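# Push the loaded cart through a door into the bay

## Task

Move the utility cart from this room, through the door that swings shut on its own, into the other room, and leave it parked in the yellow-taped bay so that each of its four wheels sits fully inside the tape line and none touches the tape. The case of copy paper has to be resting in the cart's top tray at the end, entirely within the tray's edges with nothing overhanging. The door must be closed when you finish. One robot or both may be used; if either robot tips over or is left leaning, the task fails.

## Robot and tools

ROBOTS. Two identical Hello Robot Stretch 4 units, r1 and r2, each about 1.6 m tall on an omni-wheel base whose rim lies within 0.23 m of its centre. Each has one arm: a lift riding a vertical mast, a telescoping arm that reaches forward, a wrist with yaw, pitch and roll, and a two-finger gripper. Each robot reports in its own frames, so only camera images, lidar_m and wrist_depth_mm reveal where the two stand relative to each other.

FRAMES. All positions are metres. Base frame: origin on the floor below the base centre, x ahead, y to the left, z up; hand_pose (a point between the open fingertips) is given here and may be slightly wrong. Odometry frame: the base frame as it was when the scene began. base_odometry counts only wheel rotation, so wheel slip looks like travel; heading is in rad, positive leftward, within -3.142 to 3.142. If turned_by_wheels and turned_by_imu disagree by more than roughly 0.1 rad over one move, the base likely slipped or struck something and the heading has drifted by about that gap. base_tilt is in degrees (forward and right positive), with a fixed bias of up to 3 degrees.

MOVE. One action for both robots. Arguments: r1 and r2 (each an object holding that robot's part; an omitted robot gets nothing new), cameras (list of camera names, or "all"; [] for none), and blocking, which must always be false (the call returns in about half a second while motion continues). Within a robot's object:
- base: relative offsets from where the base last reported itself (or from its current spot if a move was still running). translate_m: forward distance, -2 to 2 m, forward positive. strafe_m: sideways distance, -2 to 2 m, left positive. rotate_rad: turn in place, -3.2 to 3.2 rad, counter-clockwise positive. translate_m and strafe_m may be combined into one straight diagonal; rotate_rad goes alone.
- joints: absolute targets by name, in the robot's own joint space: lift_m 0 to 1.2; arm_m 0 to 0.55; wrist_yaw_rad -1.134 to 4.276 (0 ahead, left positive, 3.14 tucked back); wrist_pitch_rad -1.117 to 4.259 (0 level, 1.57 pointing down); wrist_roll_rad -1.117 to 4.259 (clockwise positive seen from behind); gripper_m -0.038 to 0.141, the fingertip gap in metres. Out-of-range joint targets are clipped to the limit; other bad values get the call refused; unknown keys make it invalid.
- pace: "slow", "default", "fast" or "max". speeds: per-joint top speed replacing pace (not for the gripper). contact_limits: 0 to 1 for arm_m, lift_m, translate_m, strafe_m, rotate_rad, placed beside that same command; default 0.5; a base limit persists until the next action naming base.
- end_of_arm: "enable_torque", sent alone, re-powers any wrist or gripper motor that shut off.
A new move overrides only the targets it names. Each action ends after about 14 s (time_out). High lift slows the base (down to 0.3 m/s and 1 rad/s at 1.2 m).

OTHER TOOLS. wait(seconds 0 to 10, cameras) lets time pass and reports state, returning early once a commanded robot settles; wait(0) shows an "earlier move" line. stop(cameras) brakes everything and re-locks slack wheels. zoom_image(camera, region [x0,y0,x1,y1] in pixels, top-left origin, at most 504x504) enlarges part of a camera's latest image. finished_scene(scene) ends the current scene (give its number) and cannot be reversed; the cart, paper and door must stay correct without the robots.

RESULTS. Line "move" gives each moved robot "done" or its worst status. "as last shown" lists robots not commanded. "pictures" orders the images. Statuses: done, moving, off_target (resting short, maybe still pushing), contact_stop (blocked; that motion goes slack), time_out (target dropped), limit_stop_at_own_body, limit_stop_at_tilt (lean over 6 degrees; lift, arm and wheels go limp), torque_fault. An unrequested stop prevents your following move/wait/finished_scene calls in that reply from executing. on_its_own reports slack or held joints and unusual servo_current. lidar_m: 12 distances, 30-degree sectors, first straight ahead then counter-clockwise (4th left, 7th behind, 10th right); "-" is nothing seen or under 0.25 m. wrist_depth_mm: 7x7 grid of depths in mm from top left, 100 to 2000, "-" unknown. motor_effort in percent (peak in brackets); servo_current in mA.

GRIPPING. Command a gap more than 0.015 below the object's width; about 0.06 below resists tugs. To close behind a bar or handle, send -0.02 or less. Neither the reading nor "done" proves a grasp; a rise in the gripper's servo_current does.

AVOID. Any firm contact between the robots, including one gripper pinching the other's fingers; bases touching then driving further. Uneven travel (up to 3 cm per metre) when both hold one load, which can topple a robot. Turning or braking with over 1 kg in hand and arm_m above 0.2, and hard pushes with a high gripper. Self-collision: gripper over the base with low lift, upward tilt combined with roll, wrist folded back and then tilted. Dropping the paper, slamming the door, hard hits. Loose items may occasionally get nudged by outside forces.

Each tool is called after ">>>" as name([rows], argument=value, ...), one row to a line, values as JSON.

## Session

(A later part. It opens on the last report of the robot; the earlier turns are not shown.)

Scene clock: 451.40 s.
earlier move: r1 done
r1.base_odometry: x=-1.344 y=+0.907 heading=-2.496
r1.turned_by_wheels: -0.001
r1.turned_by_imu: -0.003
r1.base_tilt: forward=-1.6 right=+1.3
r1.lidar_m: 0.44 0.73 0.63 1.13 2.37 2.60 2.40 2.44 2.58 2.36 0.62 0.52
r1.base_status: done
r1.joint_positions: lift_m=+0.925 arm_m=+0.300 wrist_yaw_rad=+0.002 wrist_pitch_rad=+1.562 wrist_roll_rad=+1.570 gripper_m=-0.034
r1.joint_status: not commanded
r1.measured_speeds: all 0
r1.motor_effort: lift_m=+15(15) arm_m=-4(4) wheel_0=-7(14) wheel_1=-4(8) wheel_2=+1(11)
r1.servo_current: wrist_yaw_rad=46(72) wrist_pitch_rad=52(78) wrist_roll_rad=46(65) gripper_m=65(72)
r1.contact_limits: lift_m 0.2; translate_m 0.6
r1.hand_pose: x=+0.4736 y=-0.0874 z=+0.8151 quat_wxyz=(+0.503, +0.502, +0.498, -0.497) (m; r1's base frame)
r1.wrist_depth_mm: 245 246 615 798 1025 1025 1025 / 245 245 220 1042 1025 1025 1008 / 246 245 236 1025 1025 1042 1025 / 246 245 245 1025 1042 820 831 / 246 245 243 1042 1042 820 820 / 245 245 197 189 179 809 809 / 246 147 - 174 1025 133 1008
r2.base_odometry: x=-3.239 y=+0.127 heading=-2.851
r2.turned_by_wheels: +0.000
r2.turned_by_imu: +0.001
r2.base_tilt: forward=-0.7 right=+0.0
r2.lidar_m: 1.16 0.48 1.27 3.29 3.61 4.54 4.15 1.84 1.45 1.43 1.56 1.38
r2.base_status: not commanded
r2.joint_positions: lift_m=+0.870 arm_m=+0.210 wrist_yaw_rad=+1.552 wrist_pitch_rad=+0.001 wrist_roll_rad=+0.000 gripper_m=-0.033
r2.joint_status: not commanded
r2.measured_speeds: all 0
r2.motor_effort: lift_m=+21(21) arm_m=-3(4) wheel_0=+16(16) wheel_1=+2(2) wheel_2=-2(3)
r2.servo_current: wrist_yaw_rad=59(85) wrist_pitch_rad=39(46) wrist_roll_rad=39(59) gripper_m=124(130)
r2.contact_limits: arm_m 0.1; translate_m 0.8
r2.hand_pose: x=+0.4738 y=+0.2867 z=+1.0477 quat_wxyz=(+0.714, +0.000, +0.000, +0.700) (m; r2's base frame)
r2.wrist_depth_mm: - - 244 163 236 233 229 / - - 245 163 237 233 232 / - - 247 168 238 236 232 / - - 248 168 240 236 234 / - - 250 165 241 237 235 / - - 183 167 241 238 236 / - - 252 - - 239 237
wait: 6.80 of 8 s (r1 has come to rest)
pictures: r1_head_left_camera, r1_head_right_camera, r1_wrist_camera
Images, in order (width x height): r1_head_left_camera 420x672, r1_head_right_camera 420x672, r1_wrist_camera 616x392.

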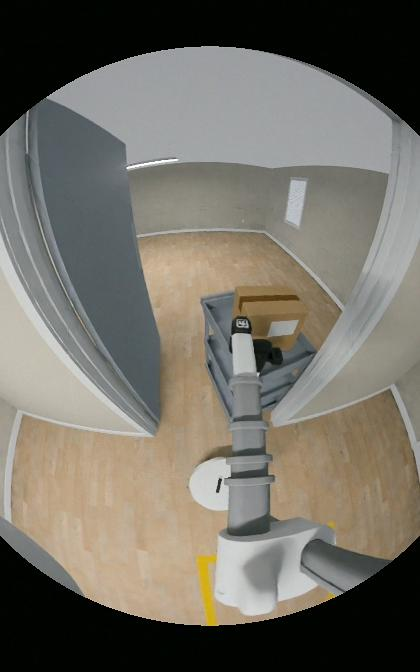

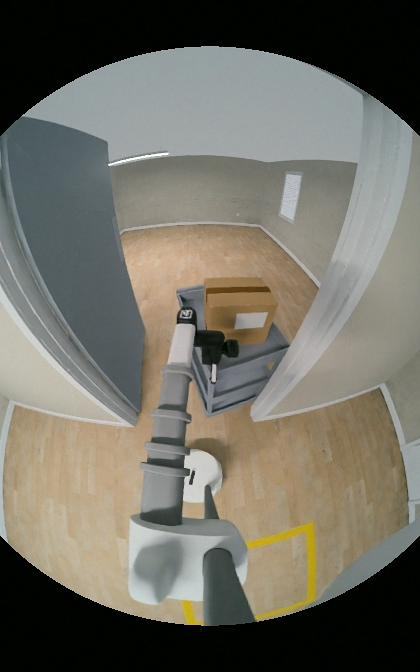

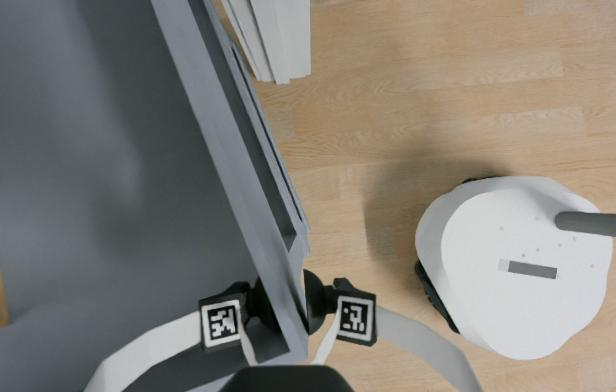

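>>> zoom_image(camera="r1_head_right_camera", region=[130, 250, 320, 440])

>>> zoom_image(camera="r1_head_left_camera", region=[160, 260, 350, 450])

Scaled by 2.653 from the camera's 420x672 image, which has a finer 600x960 frame.

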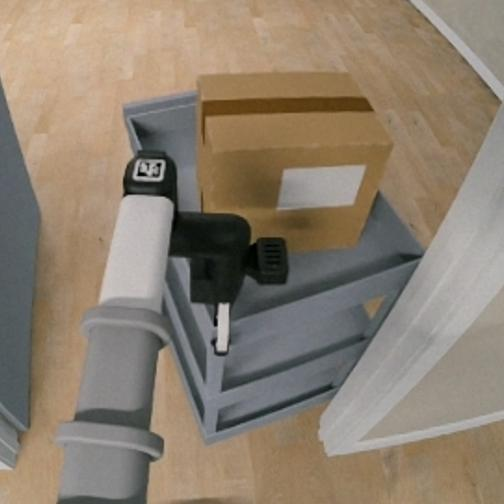

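Scaled by 2.653 from the camera's 420x672 image, which has a finer 600x960 frame.

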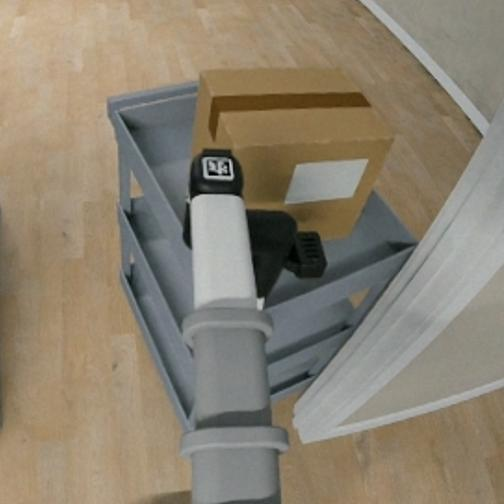

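>>> move(blocking=false, cameras=[], r1={"base":{"translate_m":0.12,"strafe_m":0.1},"pace":"slow","contact_limits":{"translate_m":0.6}})

>>> wait(seconds=4, cameras=["r1_wrist_camera","r1_head_right_camera"])

>>> zoom_image(camera="r1_head_right_camera", region=[130, 250, 320, 440])

Scene clock: 464.20 s.
move: r1 moving
r1.base_odometry: x=-1.347 y=+0.894 heading=-2.497
r1.turned_by_wheels: -0.001
r1.turned_by_imu: -0.001
r1.base_tilt: forward=-1.6 right=+1.3
r1.lidar_m: 0.46 0.72 0.61 1.09 2.37 2.61 2.40 2.45 2.58 2.39 0.64 0.50
r1.base_status: translate_m moving; strafe_m moving
r1.joint_positions: lift_m=+0.925 arm_m=+0.300 wrist_yaw_rad=+0.002 wrist_pitch_rad=+1.568 wrist_roll_rad=+1.570 gripper_m=-0.034
r1.joint_status: not commanded
r1.measured_speeds: translate_m=+0.040 strafe_m=+0.034 rotate_rad=-0.001 lift_m=+0.000 arm_m=+0.000 wrist_yaw_rad=+0.000 wrist_pitch_rad=+0.002 wrist_roll_rad=+0.000
r1.motor_effort: lift_m=+15(15) arm_m=-4(4) wheel_0=-10(10) wheel_1=+3(6) wheel_2=-8(8)
r1.servo_current: wrist_yaw_rad=46(59) wrist_pitch_rad=46(59) wrist_roll_rad=33(59) gripper_m=65(72)
r1.contact_limits: lift_m 0.2; translate_m 0.6
r1.hand_pose: x=+0.4719 y=-0.0874 z=+0.8151 quat_wxyz=(+0.501, +0.500, +0.500, -0.499) (m; r1's base frame)
r1.wrist_depth_mm: 242 244 627 1025 1025 1025 1042 / 243 244 245 1042 1060 1025 1008 / 245 243 244 1042 1042 1042 1042 / 243 243 243 1025 1025 820 1025 / 241 243 242 1025 1060 831 820 / 244 244 183 195 179 820 831 / 244 151 - 152 1042 820 1042
r2: as last shown
r2.turned_by_imu: +0.000
r2.base_tilt: forward=-0.7 right=+0.1
r2.lidar_m: 1.13 0.49 1.27 3.31 3.57 4.54 4.10 1.86 1.46 1.41 1.55 1.39
r2.servo_current: wrist_yaw_rad=72(78) wrist_pitch_rad=39(46) wrist_roll_rad=52(52) gripper_m=117(124)
r2.contact_limits: arm_m 0.1; translate_m 0.8
r2.wrist_depth_mm: - - 244 163 236 233 229 / - - 245 163 237 234 231 / - - 246 168 239 235 232 / - - 249 168 239 236 233 / - - 250 166 242 237 235 / - - 183 166 241 238 236 / - - 252 - - 238 237
pictures: none
No camera images: "cameras" was empty.

Scene clock: 466.50 s.
earlier move: r1 done
r1.base_odometry: x=-1.380 y=+0.755 heading=-2.496
r1.turned_by_wheels: +0.001
r1.turned_by_imu: +0.002
r1.base_tilt: forward=-1.6 right=+1.3
r1.lidar_m: 0.42 0.58 0.47 0.78 2.28 2.74 2.52 2.56 2.67 2.08 0.68 0.47
r1.base_status: done
r1.joint_positions: lift_m=+0.925 arm_m=+0.300 wrist_yaw_rad=+0.000 wrist_pitch_rad=+1.579 wrist_roll_rad=+1.570 gripper_m=-0.034
r1.joint_status: not commanded
r1.measured_speeds: all 0
r1.motor_effort: lift_m=+15(15) arm_m=+4(4) wheel_0=+3(10) wheel_1=+4(9) wheel_2=-4(11)
r1.servo_current: wrist_yaw_rad=39(72) wrist_pitch_rad=59(65) wrist_roll_rad=59(65) gripper_m=65(72)
r1.contact_limits: lift_m 0.2; translate_m 0.6
r1.hand_pose: x=+0.4685 y=-0.0874 z=+0.8151 quat_wxyz=(+0.498, +0.498, +0.502, -0.502) (m; r1's base frame)
r1.wrist_depth_mm: 235 236 238 1025 1042 1060 1042 / 235 237 239 1025 1060 1060 1060 / 234 236 240 1042 1025 1078 1060 / 236 237 239 241 1025 831 842 / 236 237 239 241 1025 831 854 / 236 237 239 198 183 831 1078 / 236 237 163 152 1042 146 1060
r2.base_odometry: x=-3.239 y=+0.127 heading=-2.851
r2.turned_by_wheels: +0.000
r2.turned_by_imu: +0.000
r2.base_tilt: forward=-0.7 right=+0.0
r2.lidar_m: 1.15 0.48 1.14 3.31 3.58 4.57 4.14 1.88 1.47 1.43 1.54 1.38
r2.base_status: not commanded
r2.joint_positions: lift_m=+0.870 arm_m=+0.210 wrist_yaw_rad=+1.552 wrist_pitch_rad=+0.001 wrist_roll_rad=+0.000 gripper_m=-0.033
r2.joint_status: not commanded
r2.measured_speeds: all 0
r2.motor_effort: lift_m=+21(21) arm_m=-3(4) wheel_0=+16(16) wheel_1=+2(2) wheel_2=-2(3)
r2.servo_current: wrist_yaw_rad=65(78) wrist_pitch_rad=39(46) wrist_roll_rad=59(59) gripper_m=124(130)
r2.contact_limits: arm_m 0.1; translate_m 0.8
r2.hand_pose: x=+0.4738 y=+0.2867 z=+1.0477 quat_wxyz=(+0.714, +0.000, +0.000, +0.700) (m; r2's base frame)
r2.wrist_depth_mm: - - 245 163 236 233 229 / - - 245 163 237 234 231 / - - 247 169 238 235 231 / - - 248 168 241 236 234 / - - 250 165 241 237 235 / - - 184 166 240 238 236 / - - 253 - - 237 237
wait: 2.30 of 4 s (r1 has come to rest)
pictures: r1_head_right_camera, r1_wrist_camera
Images, in order (width x height): r1_head_right_camera 420x672, r1_wrist_camera 616x392.

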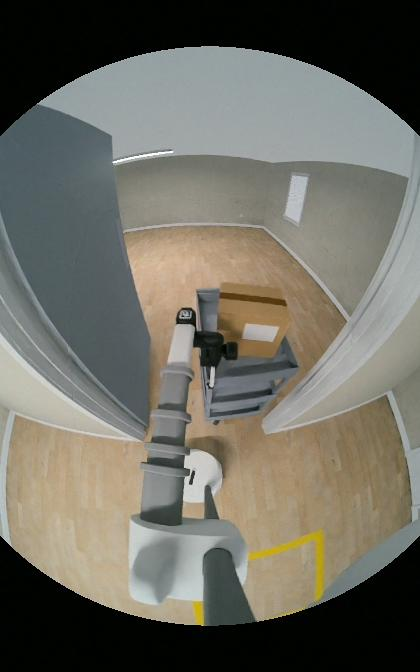

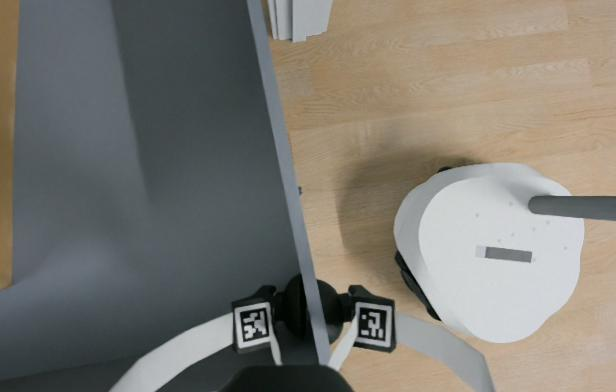

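Scaled by 2.653 from the camera's 420x672 image, which has a finer 600x960 frame.

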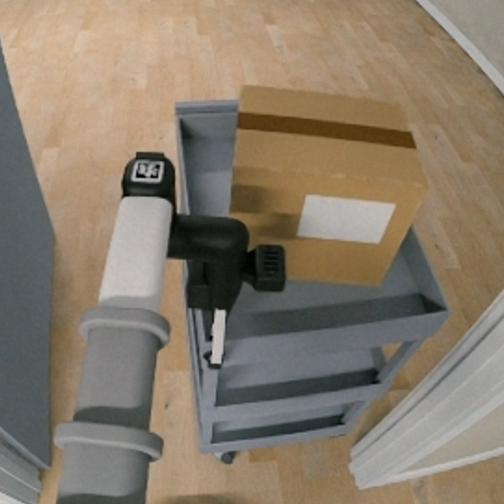

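>>> move(blocking=false, cameras=[], r1={"joints":{"gripper_m":0.09}})

>>> wait(seconds=2.5, cameras=["r1_wrist_camera"])

>>> move(blocking=false, cameras=[], r1={"joints":{"lift_m":1.06,"wrist_roll_rad":1.42}})

>>> wait(seconds=2.5, cameras=["r1_wrist_camera"])

>>> move(blocking=false, cameras=[], r1={"base":{"strafe_m":-0.14,"translate_m":0.02},"pace":"slow"})

>>> wait(seconds=3, cameras=["r1_wrist_camera","r1_head_right_camera"])

Scene clock: 480.43 s.
move: r1 moving
r1.base_odometry: x=-1.380 y=+0.755 heading=-2.496
r1.turned_by_wheels: +0.000
r1.turned_by_imu: +0.000
r1.base_tilt: forward=-1.6 right=+1.3
r1.lidar_m: 0.44 0.60 0.46 0.76 2.28 2.75 2.51 2.57 2.67 2.12 0.64 0.46
r1.base_status: not commanded
r1.joint_positions: lift_m=+0.925 arm_m=+0.300 wrist_yaw_rad=+0.000 wrist_pitch_rad=+1.579 wrist_roll_rad=+1.570 gripper_m=-0.009
r1.joint_status: gripper_m moving
r1.measured_speeds: all 0
r1.motor_effort: lift_m=+15(15) arm_m=+4(4) wheel_0=+3(3) wheel_1=+4(4) wheel_2=-4(4)
r1.servo_current: wrist_yaw_rad=65(65) wrist_pitch_rad=52(65) wrist_roll_rad=33(59) gripper_m=52(59)
r1.contact_limits: lift_m 0.2; translate_m 0.6
r1.hand_pose: x=+0.4684 y=-0.0874 z=+0.8151 quat_wxyz=(+0.498, +0.498, +0.502, -0.502) (m; r1's base frame)
r1.wrist_depth_mm: 236 237 240 1025 1042 1042 1060 / 236 238 238 1008 1042 1060 1060 / 236 239 240 1042 1025 1042 1060 / 236 237 240 241 1042 842 842 / 236 239 240 242 1025 842 831 / 236 238 239 200 183 842 842 / 236 237 161 138 1042 135 1042
r2: as last shown
r2.lidar_m: 1.17 0.48 1.15 3.31 3.57 4.54 4.14 1.88 1.45 1.43 1.55 1.38
r2.servo_current: wrist_yaw_rad=65(78) wrist_pitch_rad=39(46) wrist_roll_rad=39(52) gripper_m=130(130)
r2.contact_limits: arm_m 0.1; translate_m 0.8
r2.wrist_depth_mm: - - 245 163 236 233 229 / - - 246 163 238 233 231 / - - 247 168 239 236 232 / - - 247 168 240 236 234 / - - 250 165 242 237 235 / - - 183 166 241 239 236 / - - 253 - - 238 237
pictures: none
No camera images: "cameras" was empty.

Scene clock: 481.87 s.
earlier move: r1 done
r1.base_odometry: x=-1.380 y=+0.755 heading=-2.496
r1.turned_by_wheels: +0.000
r1.turned_by_imu: +0.000
r1.base_tilt: forward=-1.6 right=+1.3
r1.lidar_m: 0.43 0.56 0.49 0.79 2.28 2.73 2.53 2.55 2.65 2.11 0.65 0.44
r1.base_status: not commanded
r1.joint_positions: lift_m=+0.925 arm_m=+0.300 wrist_yaw_rad=+0.000 wrist_pitch_rad=+1.573 wrist_roll_rad=+1.570 gripper_m=+0.090
r1.joint_status: all done
r1.measured_speeds: all 0
r1.motor_effort: lift_m=+15(15) arm_m=+4(4) wheel_0=+2(3) wheel_1=+3(4) wheel_2=-3(4)
r1.servo_current: wrist_yaw_rad=46(65) wrist_pitch_rad=39(65) wrist_roll_rad=39(59) gripper_m=46(85)
r1.contact_limits: lift_m 0.2; translate_m 0.6
r1.hand_pose: x=+0.4704 y=-0.0874 z=+0.8151 quat_wxyz=(+0.500, +0.499, +0.501, -0.500) (m; r1's base frame)
r1.wrist_depth_mm: 239 241 243 1025 1025 1025 1042 / 241 241 242 1042 1025 1042 1042 / 241 241 242 1042 1025 1042 1060 / 240 241 242 243 1025 820 820 / 242 242 242 243 1025 820 831 / 242 240 214 243 193 820 831 / 241 241 - 143 1042 1042 1042
r2.base_odometry: x=-3.239 y=+0.127 heading=-2.851
r2.turned_by_wheels: +0.000
r2.turned_by_imu: +0.000
r2.base_tilt: forward=-0.7 right=+0.1
r2.lidar_m: 1.17 0.48 1.15 3.33 3.54 4.53 4.12 1.87 1.46 1.43 1.57 1.38
r2.base_status: not commanded
r2.joint_positions: lift_m=+0.870 arm_m=+0.210 wrist_yaw_rad=+1.552 wrist_pitch_rad=+0.001 wrist_roll_rad=+0.000 gripper_m=-0.033
r2.joint_status: not commanded
r2.measured_speeds: all 0
r2.motor_effort: lift_m=+21(21) arm_m=-4(4) wheel_0=+16(16) wheel_1=+2(2) wheel_2=-2(3)
r2.servo_current: wrist_yaw_rad=78(85) wrist_pitch_rad=39(46) wrist_roll_rad=65(65) gripper_m=124(130)
r2.contact_limits: arm_m 0.1; translate_m 0.8
r2.hand_pose: x=+0.4738 y=+0.2867 z=+1.0477 quat_wxyz=(+0.714, +0.000, +0.000, +0.700) (m; r2's base frame)
r2.wrist_depth_mm: - - 243 163 236 234 230 / - - 245 163 237 234 231 / - - 248 168 238 236 232 / - - 247 169 241 236 233 / - - 250 165 241 238 234 / - - 183 166 241 238 236 / - - 254 - - 239 237
wait: 1.43 of 2.5 s (r1 has come to rest)
pictures: r1_wrist_camera
Images, in order (width x height): r1_wrist_camera 616x392.

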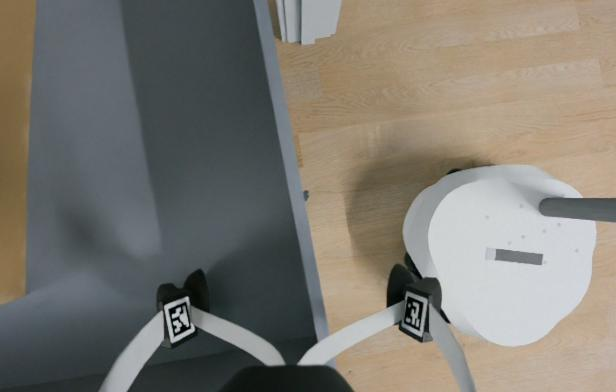

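Scene clock: 482.37 s.
move: r1 moving
r1.base_odometry: x=-1.380 y=+0.755 heading=-2.496
r1.turned_by_wheels: +0.000
r1.turned_by_imu: +0.000
r1.base_tilt: forward=-1.6 right=+1.3
r1.lidar_m: 0.43 0.60 0.46 0.77 2.30 2.74 2.51 2.58 2.67 2.11 0.65 0.47
r1.base_status: not commanded
r1.joint_positions: lift_m=+0.963 arm_m=+0.300 wrist_yaw_rad=+0.000 wrist_pitch_rad=+1.572 wrist_roll_rad=+1.422 gripper_m=+0.090
r1.joint_status: lift_m moving; wrist_roll_rad moving
r1.measured_speeds: translate_m=+0.000 strafe_m=+0.000 rotate_rad=+0.000 lift_m=+0.146 arm_m=+0.000 wrist_yaw_rad=+0.000 wrist_pitch_rad=+0.000 wrist_roll_rad=-0.001
r1.motor_effort: lift_m=+27(27) arm_m=+4(4) wheel_0=+2(3) wheel_1=+3(3) wheel_2=-2(3)
r1.servo_current: wrist_yaw_rad=46(65) wrist_pitch_rad=39(46) wrist_roll_rad=33(85) gripper_m=39(46)
r1.contact_limits: translate_m 0.6
r1.hand_pose: x=+0.4705 y=-0.0874 z=+0.8524 quat_wxyz=(+0.535, +0.461, +0.536, -0.462) (m; r1's base frame)
r1.wrist_depth_mm: 232 272 273 274 1060 1060 1078 / 236 273 274 274 1060 1078 1078 / 250 274 274 277 1060 1060 1042 / 260 274 274 276 1078 854 1078 / 273 273 274 274 1078 866 866 / 273 276 276 276 196 866 866 / - 140 189 139 1078 866 1060
r2: as last shown
r2.lidar_m: 1.17 0.49 1.15 3.29 3.57 4.52 4.13 1.86 1.47 1.44 1.57 1.39
r2.servo_current: wrist_yaw_rad=65(78) wrist_pitch_rad=39(52) wrist_roll_rad=52(65) gripper_m=124(124)
r2.contact_limits: arm_m 0.1; translate_m 0.8
r2.wrist_depth_mm: - - 244 163 236 233 229 / - - 245 163 237 234 230 / - - 246 168 239 235 232 / - - 249 168 240 237 234 / - - 250 165 242 237 234 / - - 183 167 240 238 236 / - - 253 - - 239 236
pictures: none
No camera images: "cameras" was empty.

Scene clock: 483.50 s.
earlier move: r1 done
r1.base_odometry: x=-1.380 y=+0.755 heading=-2.496
r1.turned_by_wheels: +0.000
r1.turned_by_imu: +0.000
r1.base_tilt: forward=-1.6 right=+1.2
r1.lidar_m: 0.43 0.58 0.47 0.78 2.29 2.75 2.53 2.54 2.66 2.09 0.64 0.45
r1.base_status: not commanded
r1.joint_positions: lift_m=+1.060 arm_m=+0.300 wrist_yaw_rad=+0.000 wrist_pitch_rad=+1.572 wrist_roll_rad=+1.422 gripper_m=+0.090
r1.joint_status: all done
r1.measured_speeds: all 0
r1.motor_effort: lift_m=+24(27) arm_m=+4(4) wheel_0=+2(3) wheel_1=+3(3) wheel_2=-2(3)
r1.servo_current: wrist_yaw_rad=39(72) wrist_pitch_rad=52(52) wrist_roll_rad=39(85) gripper_m=39(52)
r1.contact_limits: translate_m 0.6
r1.hand_pose: x=+0.4705 y=-0.0874 z=+0.9493 quat_wxyz=(+0.535, +0.461, +0.536, -0.462) (m; r1's base frame)
r1.wrist_depth_mm: 232 338 373 375 1160 1182 1160 / 236 349 373 373 1182 1182 1182 / 252 368 370 377 1160 1182 1160 / 262 373 375 375 1160 960 1182 / 287 375 373 377 1025 960 1205 / 373 375 200 1182 196 976 1182 / 1138 1160 1138 144 1138 1182 1182
r2.base_odometry: x=-3.239 y=+0.127 heading=-2.851
r2.turned_by_wheels: +0.000
r2.turned_by_imu: +0.000
r2.base_tilt: forward=-0.7 right=+0.1
r2.lidar_m: 1.17 0.49 1.14 3.30 3.57 4.54 4.09 1.88 1.48 1.44 1.55 1.37
r2.base_status: not commanded
r2.joint_positions: lift_m=+0.870 arm_m=+0.210 wrist_yaw_rad=+1.552 wrist_pitch_rad=+0.001 wrist_roll_rad=+0.000 gripper_m=-0.033
r2.joint_status: not commanded
r2.measured_speeds: all 0
r2.motor_effort: lift_m=+21(21) arm_m=-3(4) wheel_0=+16(16) wheel_1=+2(2) wheel_2=-2(3)
r2.servo_current: wrist_yaw_rad=72(78) wrist_pitch_rad=39(52) wrist_roll_rad=46(65) gripper_m=124(130)
r2.contact_limits: arm_m 0.1; translate_m 0.8
r2.hand_pose: x=+0.4738 y=+0.2867 z=+1.0477 quat_wxyz=(+0.714, +0.000, +0.000, +0.700) (m; r2's base frame)
r2.wrist_depth_mm: - - 244 163 236 233 229 / - - 245 163 237 234 230 / - - 247 168 238 236 231 / - - 248 168 239 236 233 / - - 249 165 242 237 235 / - - 183 166 241 239 235 / - - 253 - - 237 237
wait: 1.13 of 2.5 s (r1 has come to rest)
pictures: r1_wrist_camera
Images, in order (width x height): r1_wrist_camera 616x392.

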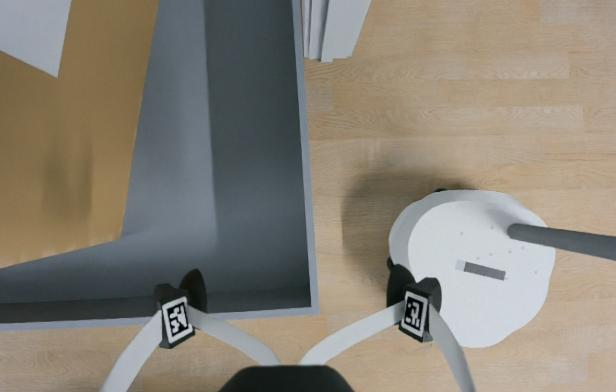

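Scene clock: 484.00 s.
move: r1 moving
r1.base_odometry: x=-1.390 y=+0.764 heading=-2.496
r1.turned_by_wheels: +0.000
r1.turned_by_imu: +0.000
r1.base_tilt: forward=-1.6 right=+1.3
r1.lidar_m: 0.41 0.61 0.50 0.79 2.29 2.74 2.52 2.55 2.65 2.08 0.64 0.45
r1.base_status: translate_m moving; strafe_m moving
r1.joint_positions: lift_m=+1.060 arm_m=+0.300 wrist_yaw_rad=+0.000 wrist_pitch_rad=+1.572 wrist_roll_rad=+1.422 gripper_m=+0.090
r1.joint_status: not commanded
r1.measured_speeds: translate_m=+0.007 strafe_m=-0.052 rotate_rad=+0.002 lift_m=+0.000 arm_m=+0.000 wrist_yaw_rad=+0.000 wrist_pitch_rad=+0.000 wrist_roll_rad=+0.000
r1.motor_effort: lift_m=+24(24) arm_m=+4(4) wheel_0=+7(7) wheel_1=-4(7) wheel_2=-1(3)
r1.servo_current: wrist_yaw_rad=52(59) wrist_pitch_rad=46(52) wrist_roll_rad=59(59) gripper_m=39(52)
r1.hand_pose: x=+0.4705 y=-0.0874 z=+0.9493 quat_wxyz=(+0.535, +0.461, +0.536, -0.462) (m; r1's base frame)
r1.wrist_depth_mm: 230 329 373 375 1160 1182 1205 / 232 343 377 377 1160 1160 1160 / 247 357 375 373 1182 1160 1182 / 255 375 375 377 1138 960 1160 / 264 375 377 375 1042 976 1182 / 370 373 212 377 196 960 1182 / 1138 1138 1160 145 1182 1160 1182
r2: as last shown
r2.lidar_m: 1.17 0.48 1.13 3.32 3.58 4.53 4.12 1.88 1.46 1.42 1.57 1.39
r2.motor_effort: lift_m=+21(21) arm_m=-3(4) wheel_0=+15(16) wheel_1=+2(2) wheel_2=-2(3)
r2.servo_current: wrist_yaw_rad=65(78) wrist_pitch_rad=46(46) wrist_roll_rad=46(59) gripper_m=111(130)
r2.contact_limits: arm_m 0.1; translate_m 0.8
r2.wrist_depth_mm: - - 244 163 236 235 229 / - - 244 163 238 233 231 / - - 247 168 238 236 231 / - - 248 168 240 236 233 / - - 250 165 241 237 234 / - - 184 167 241 238 236 / - - 252 - - 238 237
pictures: none
No camera images: "cameras" was empty.

Scene clock: 486.13 s.
earlier move: r1 done
r1.base_odometry: x=-1.480 y=+0.854 heading=-2.496
r1.turned_by_wheels: +0.000
r1.turned_by_imu: -0.001
r1.base_tilt: forward=-1.6 right=+1.3
r1.lidar_m: 0.40 0.86 0.60 0.75 2.43 2.72 2.52 2.57 2.52 2.07 0.51 0.44
r1.base_status: done
r1.joint_positions: lift_m=+1.060 arm_m=+0.300 wrist_yaw_rad=+0.000 wrist_pitch_rad=+1.572 wrist_roll_rad=+1.422 gripper_m=+0.090
r1.joint_status: not commanded
r1.measured_speeds: all 0
r1.motor_effort: lift_m=+24(24) arm_m=+4(4) wheel_0=+4(9) wheel_1=-3(8) wheel_2=-3(4)
r1.servo_current: wrist_yaw_rad=46(65) wrist_pitch_rad=39(52) wrist_roll_rad=46(65) gripper_m=39(52)
r1.hand_pose: x=+0.4705 y=-0.0874 z=+0.9493 quat_wxyz=(+0.535, +0.461, +0.536, -0.462) (m; r1's base frame)
r1.wrist_depth_mm: 187 277 375 373 732 1160 1182 / 195 287 375 377 1160 1182 1205 / 206 309 373 375 1182 1182 1160 / 215 319 375 375 1160 976 1182 / 213 336 373 377 1042 946 1205 / 232 301 220 377 195 946 1182 / 237 291 375 145 1182 1160 1205
r2.base_odometry: x=-3.239 y=+0.127 heading=-2.851
r2.turned_by_wheels: +0.000
r2.turned_by_imu: +0.000
r2.base_tilt: forward=-0.7 right=+0.0
r2.lidar_m: 1.14 0.49 1.14 3.31 3.58 4.54 4.13 1.90 1.44 1.40 1.55 1.38
r2.base_status: not commanded
r2.joint_positions: lift_m=+0.870 arm_m=+0.210 wrist_yaw_rad=+1.552 wrist_pitch_rad=+0.001 wrist_roll_rad=+0.000 gripper_m=-0.033
r2.joint_status: not commanded
r2.measured_speeds: all 0
r2.motor_effort: lift_m=+21(21) arm_m=-3(4) wheel_0=+16(16) wheel_1=+2(2) wheel_2=-2(3)
r2.servo_current: wrist_yaw_rad=65(78) wrist_pitch_rad=39(52) wrist_roll_rad=46(59) gripper_m=124(130)
r2.contact_limits: arm_m 0.1; translate_m 0.8
r2.hand_pose: x=+0.4738 y=+0.2867 z=+1.0477 quat_wxyz=(+0.714, +0.000, +0.000, +0.700) (m; r2's base frame)
r2.wrist_depth_mm: - - 244 163 236 233 229 / - - 246 163 237 233 230 / - - 247 168 239 235 232 / - - 248 168 240 236 233 / - - 249 165 242 237 235 / - - 183 166 241 237 236 / - - 253 - - 238 236
wait: 2.13 of 3 s (r1 has come to rest)
pictures: r1_head_right_camera, r1_wrist_camera
Images, in order (width x height): r1_head_right_camera 420x672, r1_wrist_camera 616x392.

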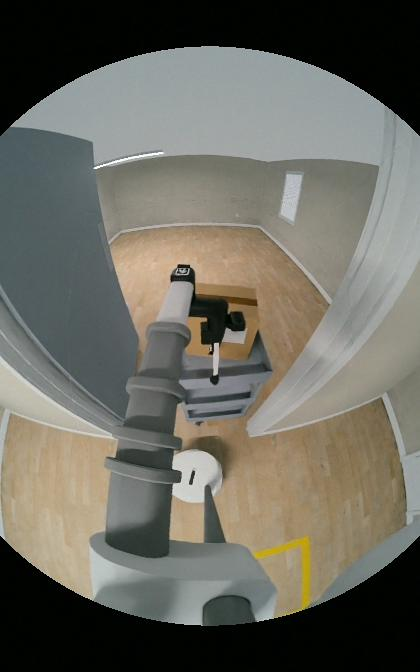

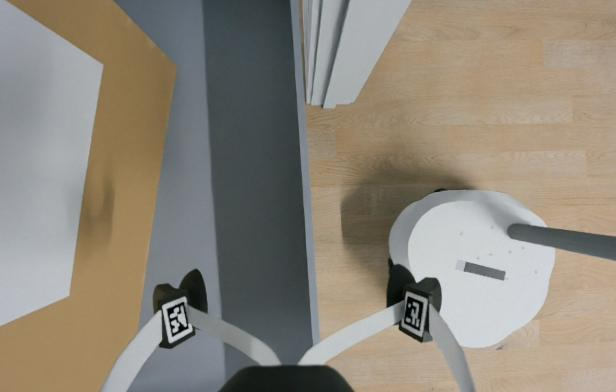

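>>> move(blocking=false, cameras=[], r1={"joints":{"lift_m":0.925},"speeds":{"lift_m":0.12},"contact_limits":{"lift_m":0.2}})

>>> wait(seconds=3, cameras=["r1_wrist_camera"])

>>> move(blocking=false, cameras=[], r1={"joints":{"gripper_m":-0.035}})

>>> wait(seconds=3, cameras=["r1_wrist_camera","r1_head_left_camera"])

Scene clock: 492.83 s.
move: r1 moving
r1.base_odometry: x=-1.480 y=+0.854 heading=-2.496
r1.turned_by_wheels: +0.000
r1.turned_by_imu: +0.000
r1.base_tilt: forward=-1.5 right=+1.3
r1.lidar_m: 0.41 0.85 0.59 0.77 2.42 2.74 2.53 2.56 2.47 2.10 0.52 0.46
r1.base_status: not commanded
r1.joint_positions: lift_m=+1.024 arm_m=+0.300 wrist_yaw_rad=+0.000 wrist_pitch_rad=+1.572 wrist_roll_rad=+1.422 gripper_m=+0.090
r1.joint_status: lift_m moving
r1.measured_speeds: translate_m=+0.000 strafe_m=+0.000 rotate_rad=+0.000 lift_m=-0.120 arm_m=+0.000 wrist_yaw_rad=+0.000 wrist_pitch_rad=+0.000 wrist_roll_rad=+0.000
r1.motor_effort: lift_m=+13(25) arm_m=+4(4) wheel_0=+3(4) wheel_1=-3(3) wheel_2=-3(3)
r1.servo_current: wrist_yaw_rad=59(65) wrist_pitch_rad=39(46) wrist_roll_rad=59(59) gripper_m=46(46)
r1.contact_limits: lift_m 0.2
r1.hand_pose: x=+0.4705 y=-0.0874 z=+0.9139 quat_wxyz=(+0.535, +0.461, +0.536, -0.462) (m; r1's base frame)
r1.wrist_depth_mm: 187 297 343 345 1138 1138 1160 / 194 287 343 349 1118 1138 1160 / 201 310 345 345 1138 1118 1138 / 213 319 345 345 1138 946 1182 / 215 336 347 345 1042 931 931 / 230 304 220 345 196 931 1138 / 236 291 345 144 1138 1138 1182
r2: as last shown
r2.lidar_m: 1.13 0.47 1.15 3.28 3.53 4.54 4.10 1.91 1.46 1.43 1.54 1.38
r2.motor_effort: lift_m=+21(21) arm_m=-3(4) wheel_0=+16(16) wheel_1=+2(2) wheel_2=-2(2)
r2.servo_current: wrist_yaw_rad=78(85) wrist_pitch_rad=39(46) wrist_roll_rad=39(59) gripper_m=117(124)
r2.contact_limits: arm_m 0.1; translate_m 0.8
r2.wrist_depth_mm: - - 244 163 236 234 229 / - - 246 163 238 233 231 / - - 247 168 239 235 232 / - - 247 168 240 236 234 / - - 249 165 242 237 235 / - - 183 166 241 238 236 / - - 254 - - 238 236
pictures: none
No camera images: "cameras" was empty.

Scene clock: 494.13 s.
earlier move: r1 done
r1.base_odometry: x=-1.480 y=+0.854 heading=-2.496
r1.turned_by_wheels: +0.000
r1.turned_by_imu: +0.000
r1.base_tilt: forward=-1.6 right=+1.3
r1.lidar_m: 0.40 0.87 0.60 0.76 2.42 2.71 2.52 2.58 2.53 2.07 0.51 0.46
r1.base_status: not commanded
r1.joint_positions: lift_m=+0.926 arm_m=+0.300 wrist_yaw_rad=+0.000 wrist_pitch_rad=+1.572 wrist_roll_rad=+1.422 gripper_m=+0.090
r1.joint_status: all done
r1.measured_speeds: all 0
r1.motor_effort: lift_m=+12(25) arm_m=+4(4) wheel_0=+4(4) wheel_1=-3(3) wheel_2=-3(3)
r1.servo_current: wrist_yaw_rad=46(65) wrist_pitch_rad=46(46) wrist_roll_rad=52(72) gripper_m=52(52)
r1.contact_limits: lift_m 0.2
r1.hand_pose: x=+0.4705 y=-0.0874 z=+0.8154 quat_wxyz=(+0.535, +0.461, +0.536, -0.462) (m; r1's base frame)
r1.wrist_depth_mm: 187 241 241 241 750 1042 1025 / 200 241 241 243 1042 1042 1025 / 200 242 242 243 1025 1042 1042 / 208 242 243 243 1025 842 1042 / 223 241 241 242 1042 831 831 / 229 240 242 243 193 820 831 / 236 241 243 144 1025 809 1042
r2.base_odometry: x=-3.239 y=+0.127 heading=-2.851
r2.turned_by_wheels: +0.000
r2.turned_by_imu: +0.000
r2.base_tilt: forward=-0.7 right=+0.0
r2.lidar_m: 1.14 0.49 1.15 3.32 3.55 4.53 4.11 1.90 1.45 1.43 1.55 1.39
r2.base_status: not commanded
r2.joint_positions: lift_m=+0.870 arm_m=+0.210 wrist_yaw_rad=+1.552 wrist_pitch_rad=+0.001 wrist_roll_rad=+0.000 gripper_m=-0.033
r2.joint_status: not commanded
r2.measured_speeds: all 0
r2.motor_effort: lift_m=+21(21) arm_m=-3(4) wheel_0=+15(16) wheel_1=+2(2) wheel_2=-2(3)
r2.servo_current: wrist_yaw_rad=85(85) wrist_pitch_rad=33(46) wrist_roll_rad=39(59) gripper_m=124(130)
r2.contact_limits: arm_m 0.1; translate_m 0.8
r2.hand_pose: x=+0.4738 y=+0.2867 z=+1.0477 quat_wxyz=(+0.714, +0.000, +0.000, +0.700) (m; r2's base frame)
r2.wrist_depth_mm: - - 244 163 236 234 230 / - - 245 163 236 234 230 / - - 247 168 239 234 231 / - - 247 168 240 236 234 / - - 250 165 241 237 234 / - - 183 166 240 238 236 / - - 254 - - 239 236
wait: 1.30 of 3 s (r1 has come to rest)
pictures: r1_wrist_camera
Images, in order (width x height): r1_wrist_camera 616x392.

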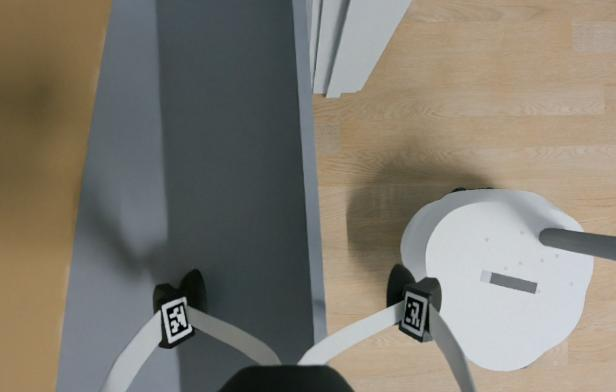

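Scene clock: 494.63 s.
move: r1 moving
r1.base_odometry: x=-1.480 y=+0.854 heading=-2.496
r1.turned_by_wheels: +0.000
r1.turned_by_imu: +0.000
r1.base_tilt: forward=-1.6 right=+1.3
r1.lidar_m: 0.40 0.86 0.59 0.76 2.44 2.74 2.52 2.58 2.50 2.09 0.52 0.47
r1.base_status: not commanded
r1.joint_positions: lift_m=+0.926 arm_m=+0.300 wrist_yaw_rad=+0.000 wrist_pitch_rad=+1.572 wrist_roll_rad=+1.422 gripper_m=+0.073
r1.joint_status: gripper_m moving
r1.measured_speeds: translate_m=+0.000 strafe_m=+0.000 rotate_rad=+0.000 lift_m=+0.000 arm_m=+0.000 wrist_yaw_rad=+0.000 wrist_pitch_rad=-0.003 wrist_roll_rad=+0.000
r1.motor_effort: lift_m=+12(12) arm_m=+4(4) wheel_0=+3(4) wheel_1=-3(3) wheel_2=-3(3)
r1.servo_current: wrist_yaw_rad=46(65) wrist_pitch_rad=39(46) wrist_roll_rad=65(85) gripper_m=98(98)
r1.contact_limits: lift_m 0.2
r1.hand_pose: x=+0.4707 y=-0.0874 z=+0.8154 quat_wxyz=(+0.536, +0.461, +0.536, -0.462) (m; r1's base frame)
r1.wrist_depth_mm: 183 242 242 243 661 1008 1025 / 191 243 242 243 1042 1025 1042 / 197 242 244 243 1008 1025 1060 / 206 242 242 243 1025 854 1042 / 215 242 243 243 991 831 820 / 222 243 212 244 185 831 831 / 229 241 242 143 1025 820 1042
r2: as last shown
r2.base_tilt: forward=-0.7 right=+0.1
r2.lidar_m: 1.15 0.48 1.15 3.31 3.57 4.53 4.12 1.85 1.48 1.43 1.56 1.37
r2.motor_effort: lift_m=+21(21) arm_m=-3(4) wheel_0=+16(16) wheel_1=+2(2) wheel_2=-2(3)
r2.servo_current: wrist_yaw_rad=78(78) wrist_pitch_rad=39(46) wrist_roll_rad=39(59) gripper_m=124(130)
r2.contact_limits: arm_m 0.1; translate_m 0.8
r2.wrist_depth_mm: - - 244 163 236 232 229 / - - 245 163 237 234 231 / - - 246 167 238 235 233 / - - 247 169 241 236 232 / - - 250 165 241 237 234 / - - 183 166 241 239 236 / - - 253 - - 239 238
pictures: none
No camera images: "cameras" was empty.

Scene clock: 496.07 s.
earlier move: r1 done
r1.base_odometry: x=-1.480 y=+0.854 heading=-2.496
r1.turned_by_wheels: +0.000
r1.turned_by_imu: +0.000
r1.base_tilt: forward=-1.6 right=+1.2
r1.lidar_m: 0.40 0.86 0.60 0.78 2.43 2.71 2.52 2.56 2.53 2.09 0.54 0.46
r1.base_status: not commanded
r1.joint_positions: lift_m=+0.925 arm_m=+0.300 wrist_yaw_rad=+0.000 wrist_pitch_rad=+1.576 wrist_roll_rad=+1.422 gripper_m=-0.034
r1.joint_status: all done
r1.measured_speeds: all 0
r1.motor_effort: lift_m=+15(15) arm_m=+4(4) wheel_0=+3(4) wheel_1=-3(3) wheel_2=-3(3)
r1.servo_current: wrist_yaw_rad=39(72) wrist_pitch_rad=46(52) wrist_roll_rad=52(85) gripper_m=78(169)
r1.contact_limits: lift_m 0.2
r1.hand_pose: x=+0.4695 y=-0.0874 z=+0.8151 quat_wxyz=(+0.535, +0.460, +0.537, -0.462) (m; r1's base frame)
r1.wrist_depth_mm: 196 237 238 240 1025 1042 1060 / 198 236 239 239 1025 1060 1060 / 208 236 238 240 1042 1042 1078 / 223 237 239 240 1042 842 1060 / 234 238 238 241 991 831 831 / 236 237 210 199 180 820 842 / 236 237 239 171 1008 136 1042
r2.base_odometry: x=-3.239 y=+0.127 heading=-2.851
r2.turned_by_wheels: +0.000
r2.turned_by_imu: +0.000
r2.base_tilt: forward=-0.7 right=+0.0
r2.lidar_m: 1.15 0.50 1.13 3.32 3.57 4.52 4.11 1.90 1.45 1.43 1.55 1.35
r2.base_status: not commanded
r2.joint_positions: lift_m=+0.870 arm_m=+0.210 wrist_yaw_rad=+1.552 wrist_pitch_rad=+0.001 wrist_roll_rad=+0.000 gripper_m=-0.033
r2.joint_status: not commanded
r2.measured_speeds: all 0
r2.motor_effort: lift_m=+21(21) arm_m=-3(4) wheel_0=+15(16) wheel_1=+2(2) wheel_2=-3(3)
r2.servo_current: wrist_yaw_rad=72(85) wrist_pitch_rad=39(46) wrist_roll_rad=39(59) gripper_m=124(130)
r2.contact_limits: arm_m 0.1; translate_m 0.8
r2.hand_pose: x=+0.4738 y=+0.2867 z=+1.0477 quat_wxyz=(+0.714, +0.000, +0.000, +0.700) (m; r2's base frame)
r2.wrist_depth_mm: - - 244 163 236 233 229 / - - 246 163 237 234 231 / - - 246 168 239 236 231 / - - 249 168 240 236 234 / - - 250 165 242 237 235 / - - 183 167 241 239 235 / - - 253 - - 238 237
wait: 1.43 of 3 s (r1 has come to rest)
pictures: r1_head_left_camera, r1_wrist_camera
Images, in order (width x height): r1_head_left_camera 420x672, r1_wrist_camera 616x392.

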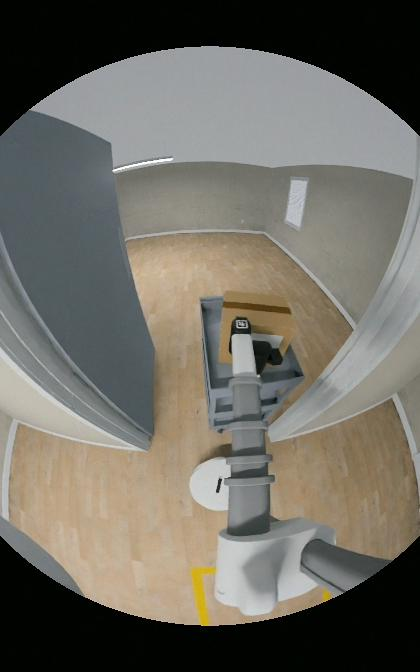

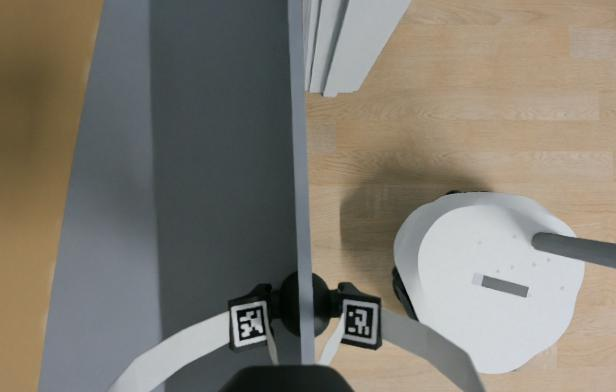

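>>> move(blocking=false, cameras=[], r1={"base":{"translate_m":0.02,"strafe_m":0.12},"pace":"slow","contact_limits":{"strafe_m":0.6}})

>>> wait(seconds=4, cameras=["r1_wrist_camera","r1_head_right_camera"])

Scene clock: 502.37 s.
move: r1 moving
r1.base_odometry: x=-1.474 y=+0.843 heading=-2.497
r1.turned_by_wheels: -0.001
r1.turned_by_imu: -0.001
r1.base_tilt: forward=-1.6 right=+1.3
r1.lidar_m: 0.41 0.83 0.58 0.75 2.41 2.73 2.52 2.58 2.53 2.10 0.54 0.48
r1.base_status: translate_m moving; strafe_m moving
r1.joint_positions: lift_m=+0.925 arm_m=+0.300 wrist_yaw_rad=+0.000 wrist_pitch_rad=+1.576 wrist_roll_rad=+1.422 gripper_m=-0.034
r1.joint_status: not commanded
r1.measured_speeds: translate_m=+0.009 strafe_m=+0.052 rotate_rad=+0.001 lift_m=+0.000 arm_m=+0.000 wrist_yaw_rad=+0.000 wrist_pitch_rad=+0.000 wrist_roll_rad=+0.000
r1.motor_effort: lift_m=+15(15) arm_m=+4(4) wheel_0=-6(11) wheel_1=+8(8) wheel_2=-8(8)
r1.servo_current: wrist_yaw_rad=59(59) wrist_pitch_rad=46(52) wrist_roll_rad=46(52) gripper_m=78(78)
r1.contact_limits: lift_m 0.2; strafe_m 0.6
r1.hand_pose: x=+0.4695 y=-0.0874 z=+0.8151 quat_wxyz=(+0.535, +0.460, +0.537, -0.462) (m; r1's base frame)
r1.wrist_depth_mm: 195 238 239 239 1042 1042 1060 / 197 238 240 241 1025 1060 1042 / 208 238 240 240 1042 1060 1042 / 222 238 239 240 1025 866 1060 / 232 239 239 241 991 831 831 / 236 238 187 198 181 831 831 / 236 237 239 172 1042 136 1042
r2: as last shown
r2.lidar_m: 1.20 0.46 1.15 3.31 3.60 4.53 4.12 1.88 1.45 1.41 1.58 1.38
r2.motor_effort: lift_m=+21(21) arm_m=-3(4) wheel_0=+16(16) wheel_1=+2(2) wheel_2=-2(3)
r2.servo_current: wrist_yaw_rad=78(78) wrist_pitch_rad=46(46) wrist_roll_rad=46(59) gripper_m=130(130)
r2.contact_limits: arm_m 0.1; translate_m 0.8
r2.wrist_depth_mm: - - 245 163 236 233 229 / - - 245 163 237 234 231 / - - 247 168 239 234 231 / - - 249 168 240 236 233 / - - 250 165 242 237 236 / - - 183 166 241 238 236 / - - 254 - - 240 236
pictures: none
No camera images: "cameras" was empty.

Scene clock: 504.30 s.
earlier move: r1 done
r1.base_odometry: x=-1.424 y=+0.747 heading=-2.496
r1.turned_by_wheels: +0.000
r1.turned_by_imu: +0.000
r1.base_tilt: forward=-1.6 right=+1.3
r1.lidar_m: 0.45 0.64 0.47 0.70 2.31 2.75 2.56 2.61 2.64 1.86 0.61 0.47
r1.base_status: done
r1.joint_positions: lift_m=+0.925 arm_m=+0.300 wrist_yaw_rad=+0.000 wrist_pitch_rad=+1.566 wrist_roll_rad=+1.422 gripper_m=-0.034
r1.joint_status: not commanded
r1.measured_speeds: all 0
r1.motor_effort: lift_m=+15(15) arm_m=+1(4) wheel_0=-8(14) wheel_1=+2(8) wheel_2=-2(9)
r1.servo_current: wrist_yaw_rad=39(72) wrist_pitch_rad=52(52) wrist_roll_rad=65(65) gripper_m=72(85)
r1.contact_limits: lift_m 0.2; strafe_m 0.6
r1.hand_pose: x=+0.4724 y=-0.0874 z=+0.8151 quat_wxyz=(+0.537, +0.462, +0.535, -0.460) (m; r1's base frame)
r1.wrist_depth_mm: 180 245 243 244 1025 1025 1025 / 195 244 242 243 1025 1025 1042 / 207 243 243 243 1042 1042 1042 / 235 244 242 243 1025 1025 1042 / 243 244 243 243 1025 820 820 / 244 244 182 186 179 820 809 / 243 157 243 173 1025 809 809
r2.base_odometry: x=-3.239 y=+0.127 heading=-2.851
r2.turned_by_wheels: +0.000
r2.turned_by_imu: +0.000
r2.base_tilt: forward=-0.7 right=+0.0
r2.lidar_m: 1.14 0.48 1.12 3.30 3.55 4.54 4.12 1.88 1.46 1.41 1.56 1.40
r2.base_status: not commanded
r2.joint_positions: lift_m=+0.870 arm_m=+0.210 wrist_yaw_rad=+1.552 wrist_pitch_rad=+0.001 wrist_roll_rad=+0.000 gripper_m=-0.033
r2.joint_status: not commanded
r2.measured_speeds: all 0
r2.motor_effort: lift_m=+21(21) arm_m=-3(4) wheel_0=+15(16) wheel_1=+2(2) wheel_2=-2(3)
r2.servo_current: wrist_yaw_rad=65(78) wrist_pitch_rad=39(46) wrist_roll_rad=46(65) gripper_m=117(130)
r2.contact_limits: arm_m 0.1; translate_m 0.8
r2.hand_pose: x=+0.4738 y=+0.2867 z=+1.0477 quat_wxyz=(+0.714, +0.000, +0.000, +0.700) (m; r2's base frame)
r2.wrist_depth_mm: - - 244 163 236 233 229 / - - 245 163 238 233 231 / - - 246 169 239 236 233 / - - 248 168 240 236 233 / - - 250 164 242 238 234 / - - 183 166 241 239 236 / - - 254 - - 238 236
wait: 1.93 of 4 s (r1 has come to rest)
pictures: r1_head_right_camera, r1_wrist_camera
Images, in order (width x height): r1_head_right_camera 420x672, r1_wrist_camera 616x392.

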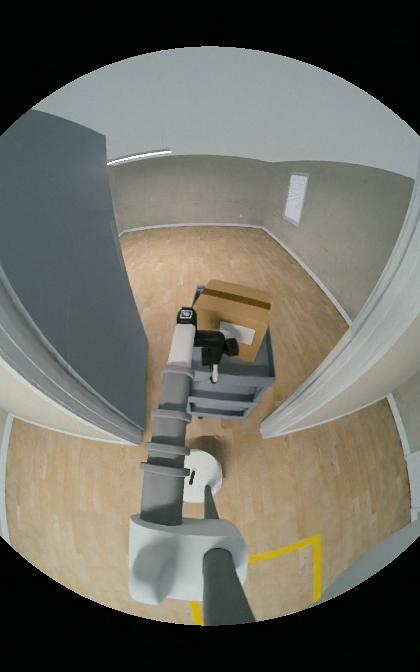

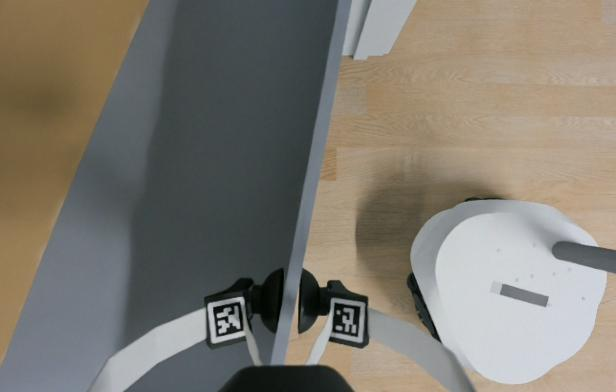

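>>> move(blocking=false, cameras=[], r1={"base":{"translate_m":-0.25,"strafe_m":0.06},"pace":"slow","contact_limits":{"translate_m":0.5}})

>>> wait(seconds=5, cameras=["r1_wrist_camera","r1_head_right_camera"])

>>> zoom_image(camera="r1_head_right_camera", region=[100, 260, 310, 450])

Scene clock: 511.93 s.
move: r1 moving
r1.base_odometry: x=-1.412 y=+0.752 heading=-2.497
r1.turned_by_wheels: -0.001
r1.turned_by_imu: -0.001
r1.base_tilt: forward=-1.5 right=+1.2
r1.lidar_m: 0.43 0.66 0.49 0.69 2.29 2.76 2.55 2.57 2.65 1.93 0.62 0.46
r1.base_status: translate_m moving; strafe_m moving
r1.joint_positions: lift_m=+0.925 arm_m=+0.300 wrist_yaw_rad=+0.000 wrist_pitch_rad=+1.559 wrist_roll_rad=+1.422 gripper_m=-0.034
r1.joint_status: not commanded
r1.measured_speeds: translate_m=-0.048 strafe_m=+0.012 rotate_rad=+0.002 lift_m=+0.000 arm_m=+0.000 wrist_yaw_rad=+0.000 wrist_pitch_rad=-0.025 wrist_roll_rad=+0.000
r1.motor_effort: lift_m=+15(15) arm_m=-3(4) wheel_0=-13(13) wheel_1=-6(6) wheel_2=+8(8)
r1.servo_current: wrist_yaw_rad=46(59) wrist_pitch_rad=65(65) wrist_roll_rad=46(59) gripper_m=78(78)
r1.contact_limits: lift_m 0.2; translate_m 0.5
r1.hand_pose: x=+0.4743 y=-0.0874 z=+0.8151 quat_wxyz=(+0.539, +0.464, +0.533, -0.459) (m; r1's base frame)
r1.wrist_depth_mm: 186 245 246 244 1025 1042 1025 / 200 247 247 244 1025 1008 1025 / 213 246 245 244 1042 1008 1025 / 235 246 244 244 1025 1008 1008 / 246 246 245 243 1025 798 809 / 247 246 184 185 831 809 798 / 247 150 244 174 161 820 809
r2: as last shown
r2.base_tilt: forward=-0.7 right=+0.1
r2.lidar_m: 1.14 0.46 1.14 3.31 3.56 4.54 4.11 1.88 1.47 1.41 1.54 1.37
r2.motor_effort: lift_m=+20(21) arm_m=-3(4) wheel_0=+16(16) wheel_1=+2(2) wheel_2=-3(3)
r2.servo_current: wrist_yaw_rad=72(72) wrist_pitch_rad=46(46) wrist_roll_rad=46(59) gripper_m=117(130)
r2.contact_limits: arm_m 0.1; translate_m 0.8
r2.wrist_depth_mm: - - 244 163 237 234 230 / - - 245 163 236 234 230 / - - 245 168 239 236 233 / - - 248 168 240 236 234 / - - 248 165 241 237 234 / - - 184 167 240 238 235 / - - 252 - - 237 236
pictures: none
No camera images: "cameras" was empty.

Scene clock: 515.27 s.
earlier move: r1 done
r1.base_odometry: x=-1.188 y=+0.849 heading=-2.496
r1.turned_by_wheels: +0.001
r1.turned_by_imu: +0.002
r1.base_tilt: forward=-1.6 right=+1.3
r1.lidar_m: 0.45 0.58 0.58 1.32 2.23 2.50 2.31 2.37 2.73 2.54 0.83 0.46
r1.base_status: done
r1.joint_positions: lift_m=+0.925 arm_m=+0.300 wrist_yaw_rad=+0.001 wrist_pitch_rad=+1.558 wrist_roll_rad=+1.422 gripper_m=-0.034
r1.joint_status: not commanded
r1.measured_speeds: all 0
r1.motor_effort: lift_m=+15(15) arm_m=-4(4) wheel_0=+0(15) wheel_1=-4(10) wheel_2=+7(12)
r1.servo_current: wrist_yaw_rad=59(72) wrist_pitch_rad=65(91) wrist_roll_rad=65(72) gripper_m=72(85)
r1.contact_limits: lift_m 0.2; translate_m 0.5
r1.hand_pose: x=+0.4746 y=-0.0874 z=+0.8151 quat_wxyz=(+0.539, +0.464, +0.533, -0.458) (m; r1's base frame)
r1.wrist_depth_mm: 172 228 244 242 1042 1025 1025 / 185 244 243 243 1042 1008 1008 / 205 244 244 243 1025 1025 1008 / 229 244 243 244 1042 1008 1008 / 245 245 243 242 1042 809 820 / 246 244 198 191 878 809 809 / 246 154 243 173 178 820 820
r2.base_odometry: x=-3.239 y=+0.127 heading=-2.851
r2.turned_by_wheels: +0.000
r2.turned_by_imu: +0.000
r2.base_tilt: forward=-0.7 right=+0.0
r2.lidar_m: 1.14 0.47 1.38 3.30 3.53 4.54 4.09 1.89 1.48 1.43 1.53 1.38
r2.base_status: not commanded
r2.joint_positions: lift_m=+0.870 arm_m=+0.210 wrist_yaw_rad=+1.552 wrist_pitch_rad=+0.001 wrist_roll_rad=+0.000 gripper_m=-0.033
r2.joint_status: not commanded
r2.measured_speeds: all 0
r2.motor_effort: lift_m=+21(21) arm_m=-3(4) wheel_0=+16(16) wheel_1=+2(3) wheel_2=-2(3)
r2.servo_current: wrist_yaw_rad=72(85) wrist_pitch_rad=39(46) wrist_roll_rad=46(59) gripper_m=124(130)
r2.contact_limits: arm_m 0.1; translate_m 0.8
r2.hand_pose: x=+0.4738 y=+0.2867 z=+1.0477 quat_wxyz=(+0.714, +0.000, +0.000, +0.700) (m; r2's base frame)
r2.wrist_depth_mm: - - 244 163 236 233 229 / - - 244 164 236 234 230 / - - 247 168 239 235 231 / - - 249 168 240 236 232 / - - 250 164 242 237 235 / - - 183 166 240 238 236 / - - 254 - - 238 236
wait: 3.33 of 5 s (r1 has come to rest)
pictures: r1_head_right_camera, r1_wrist_camera
Images, in order (width x height): r1_head_right_camera 420x672, r1_wrist_camera 616x392.

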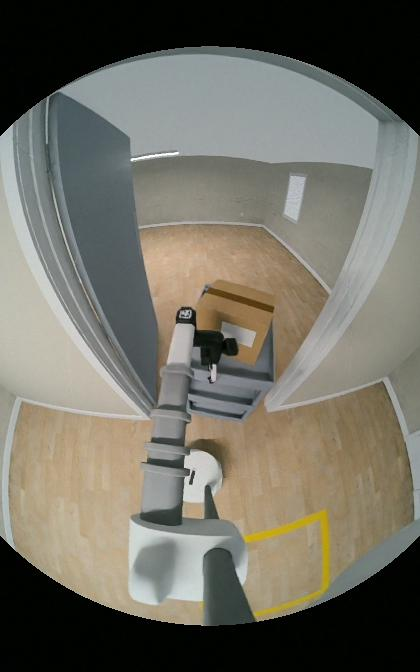

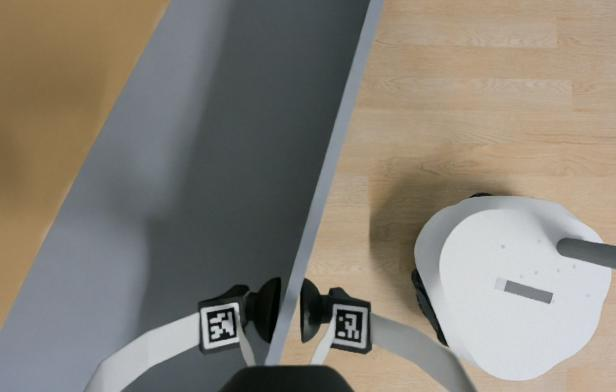

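Scaled by 2.400 from the camera's 420x672 image, which has a finer 600x960 frame.

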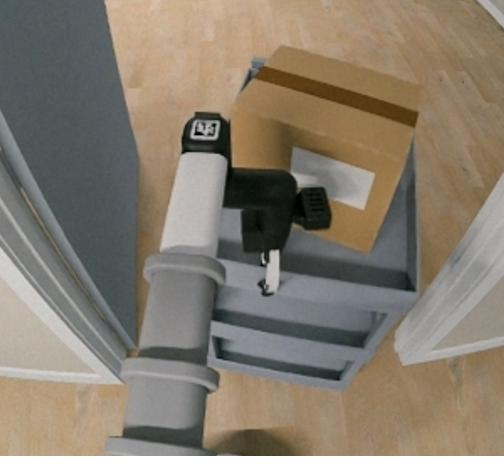

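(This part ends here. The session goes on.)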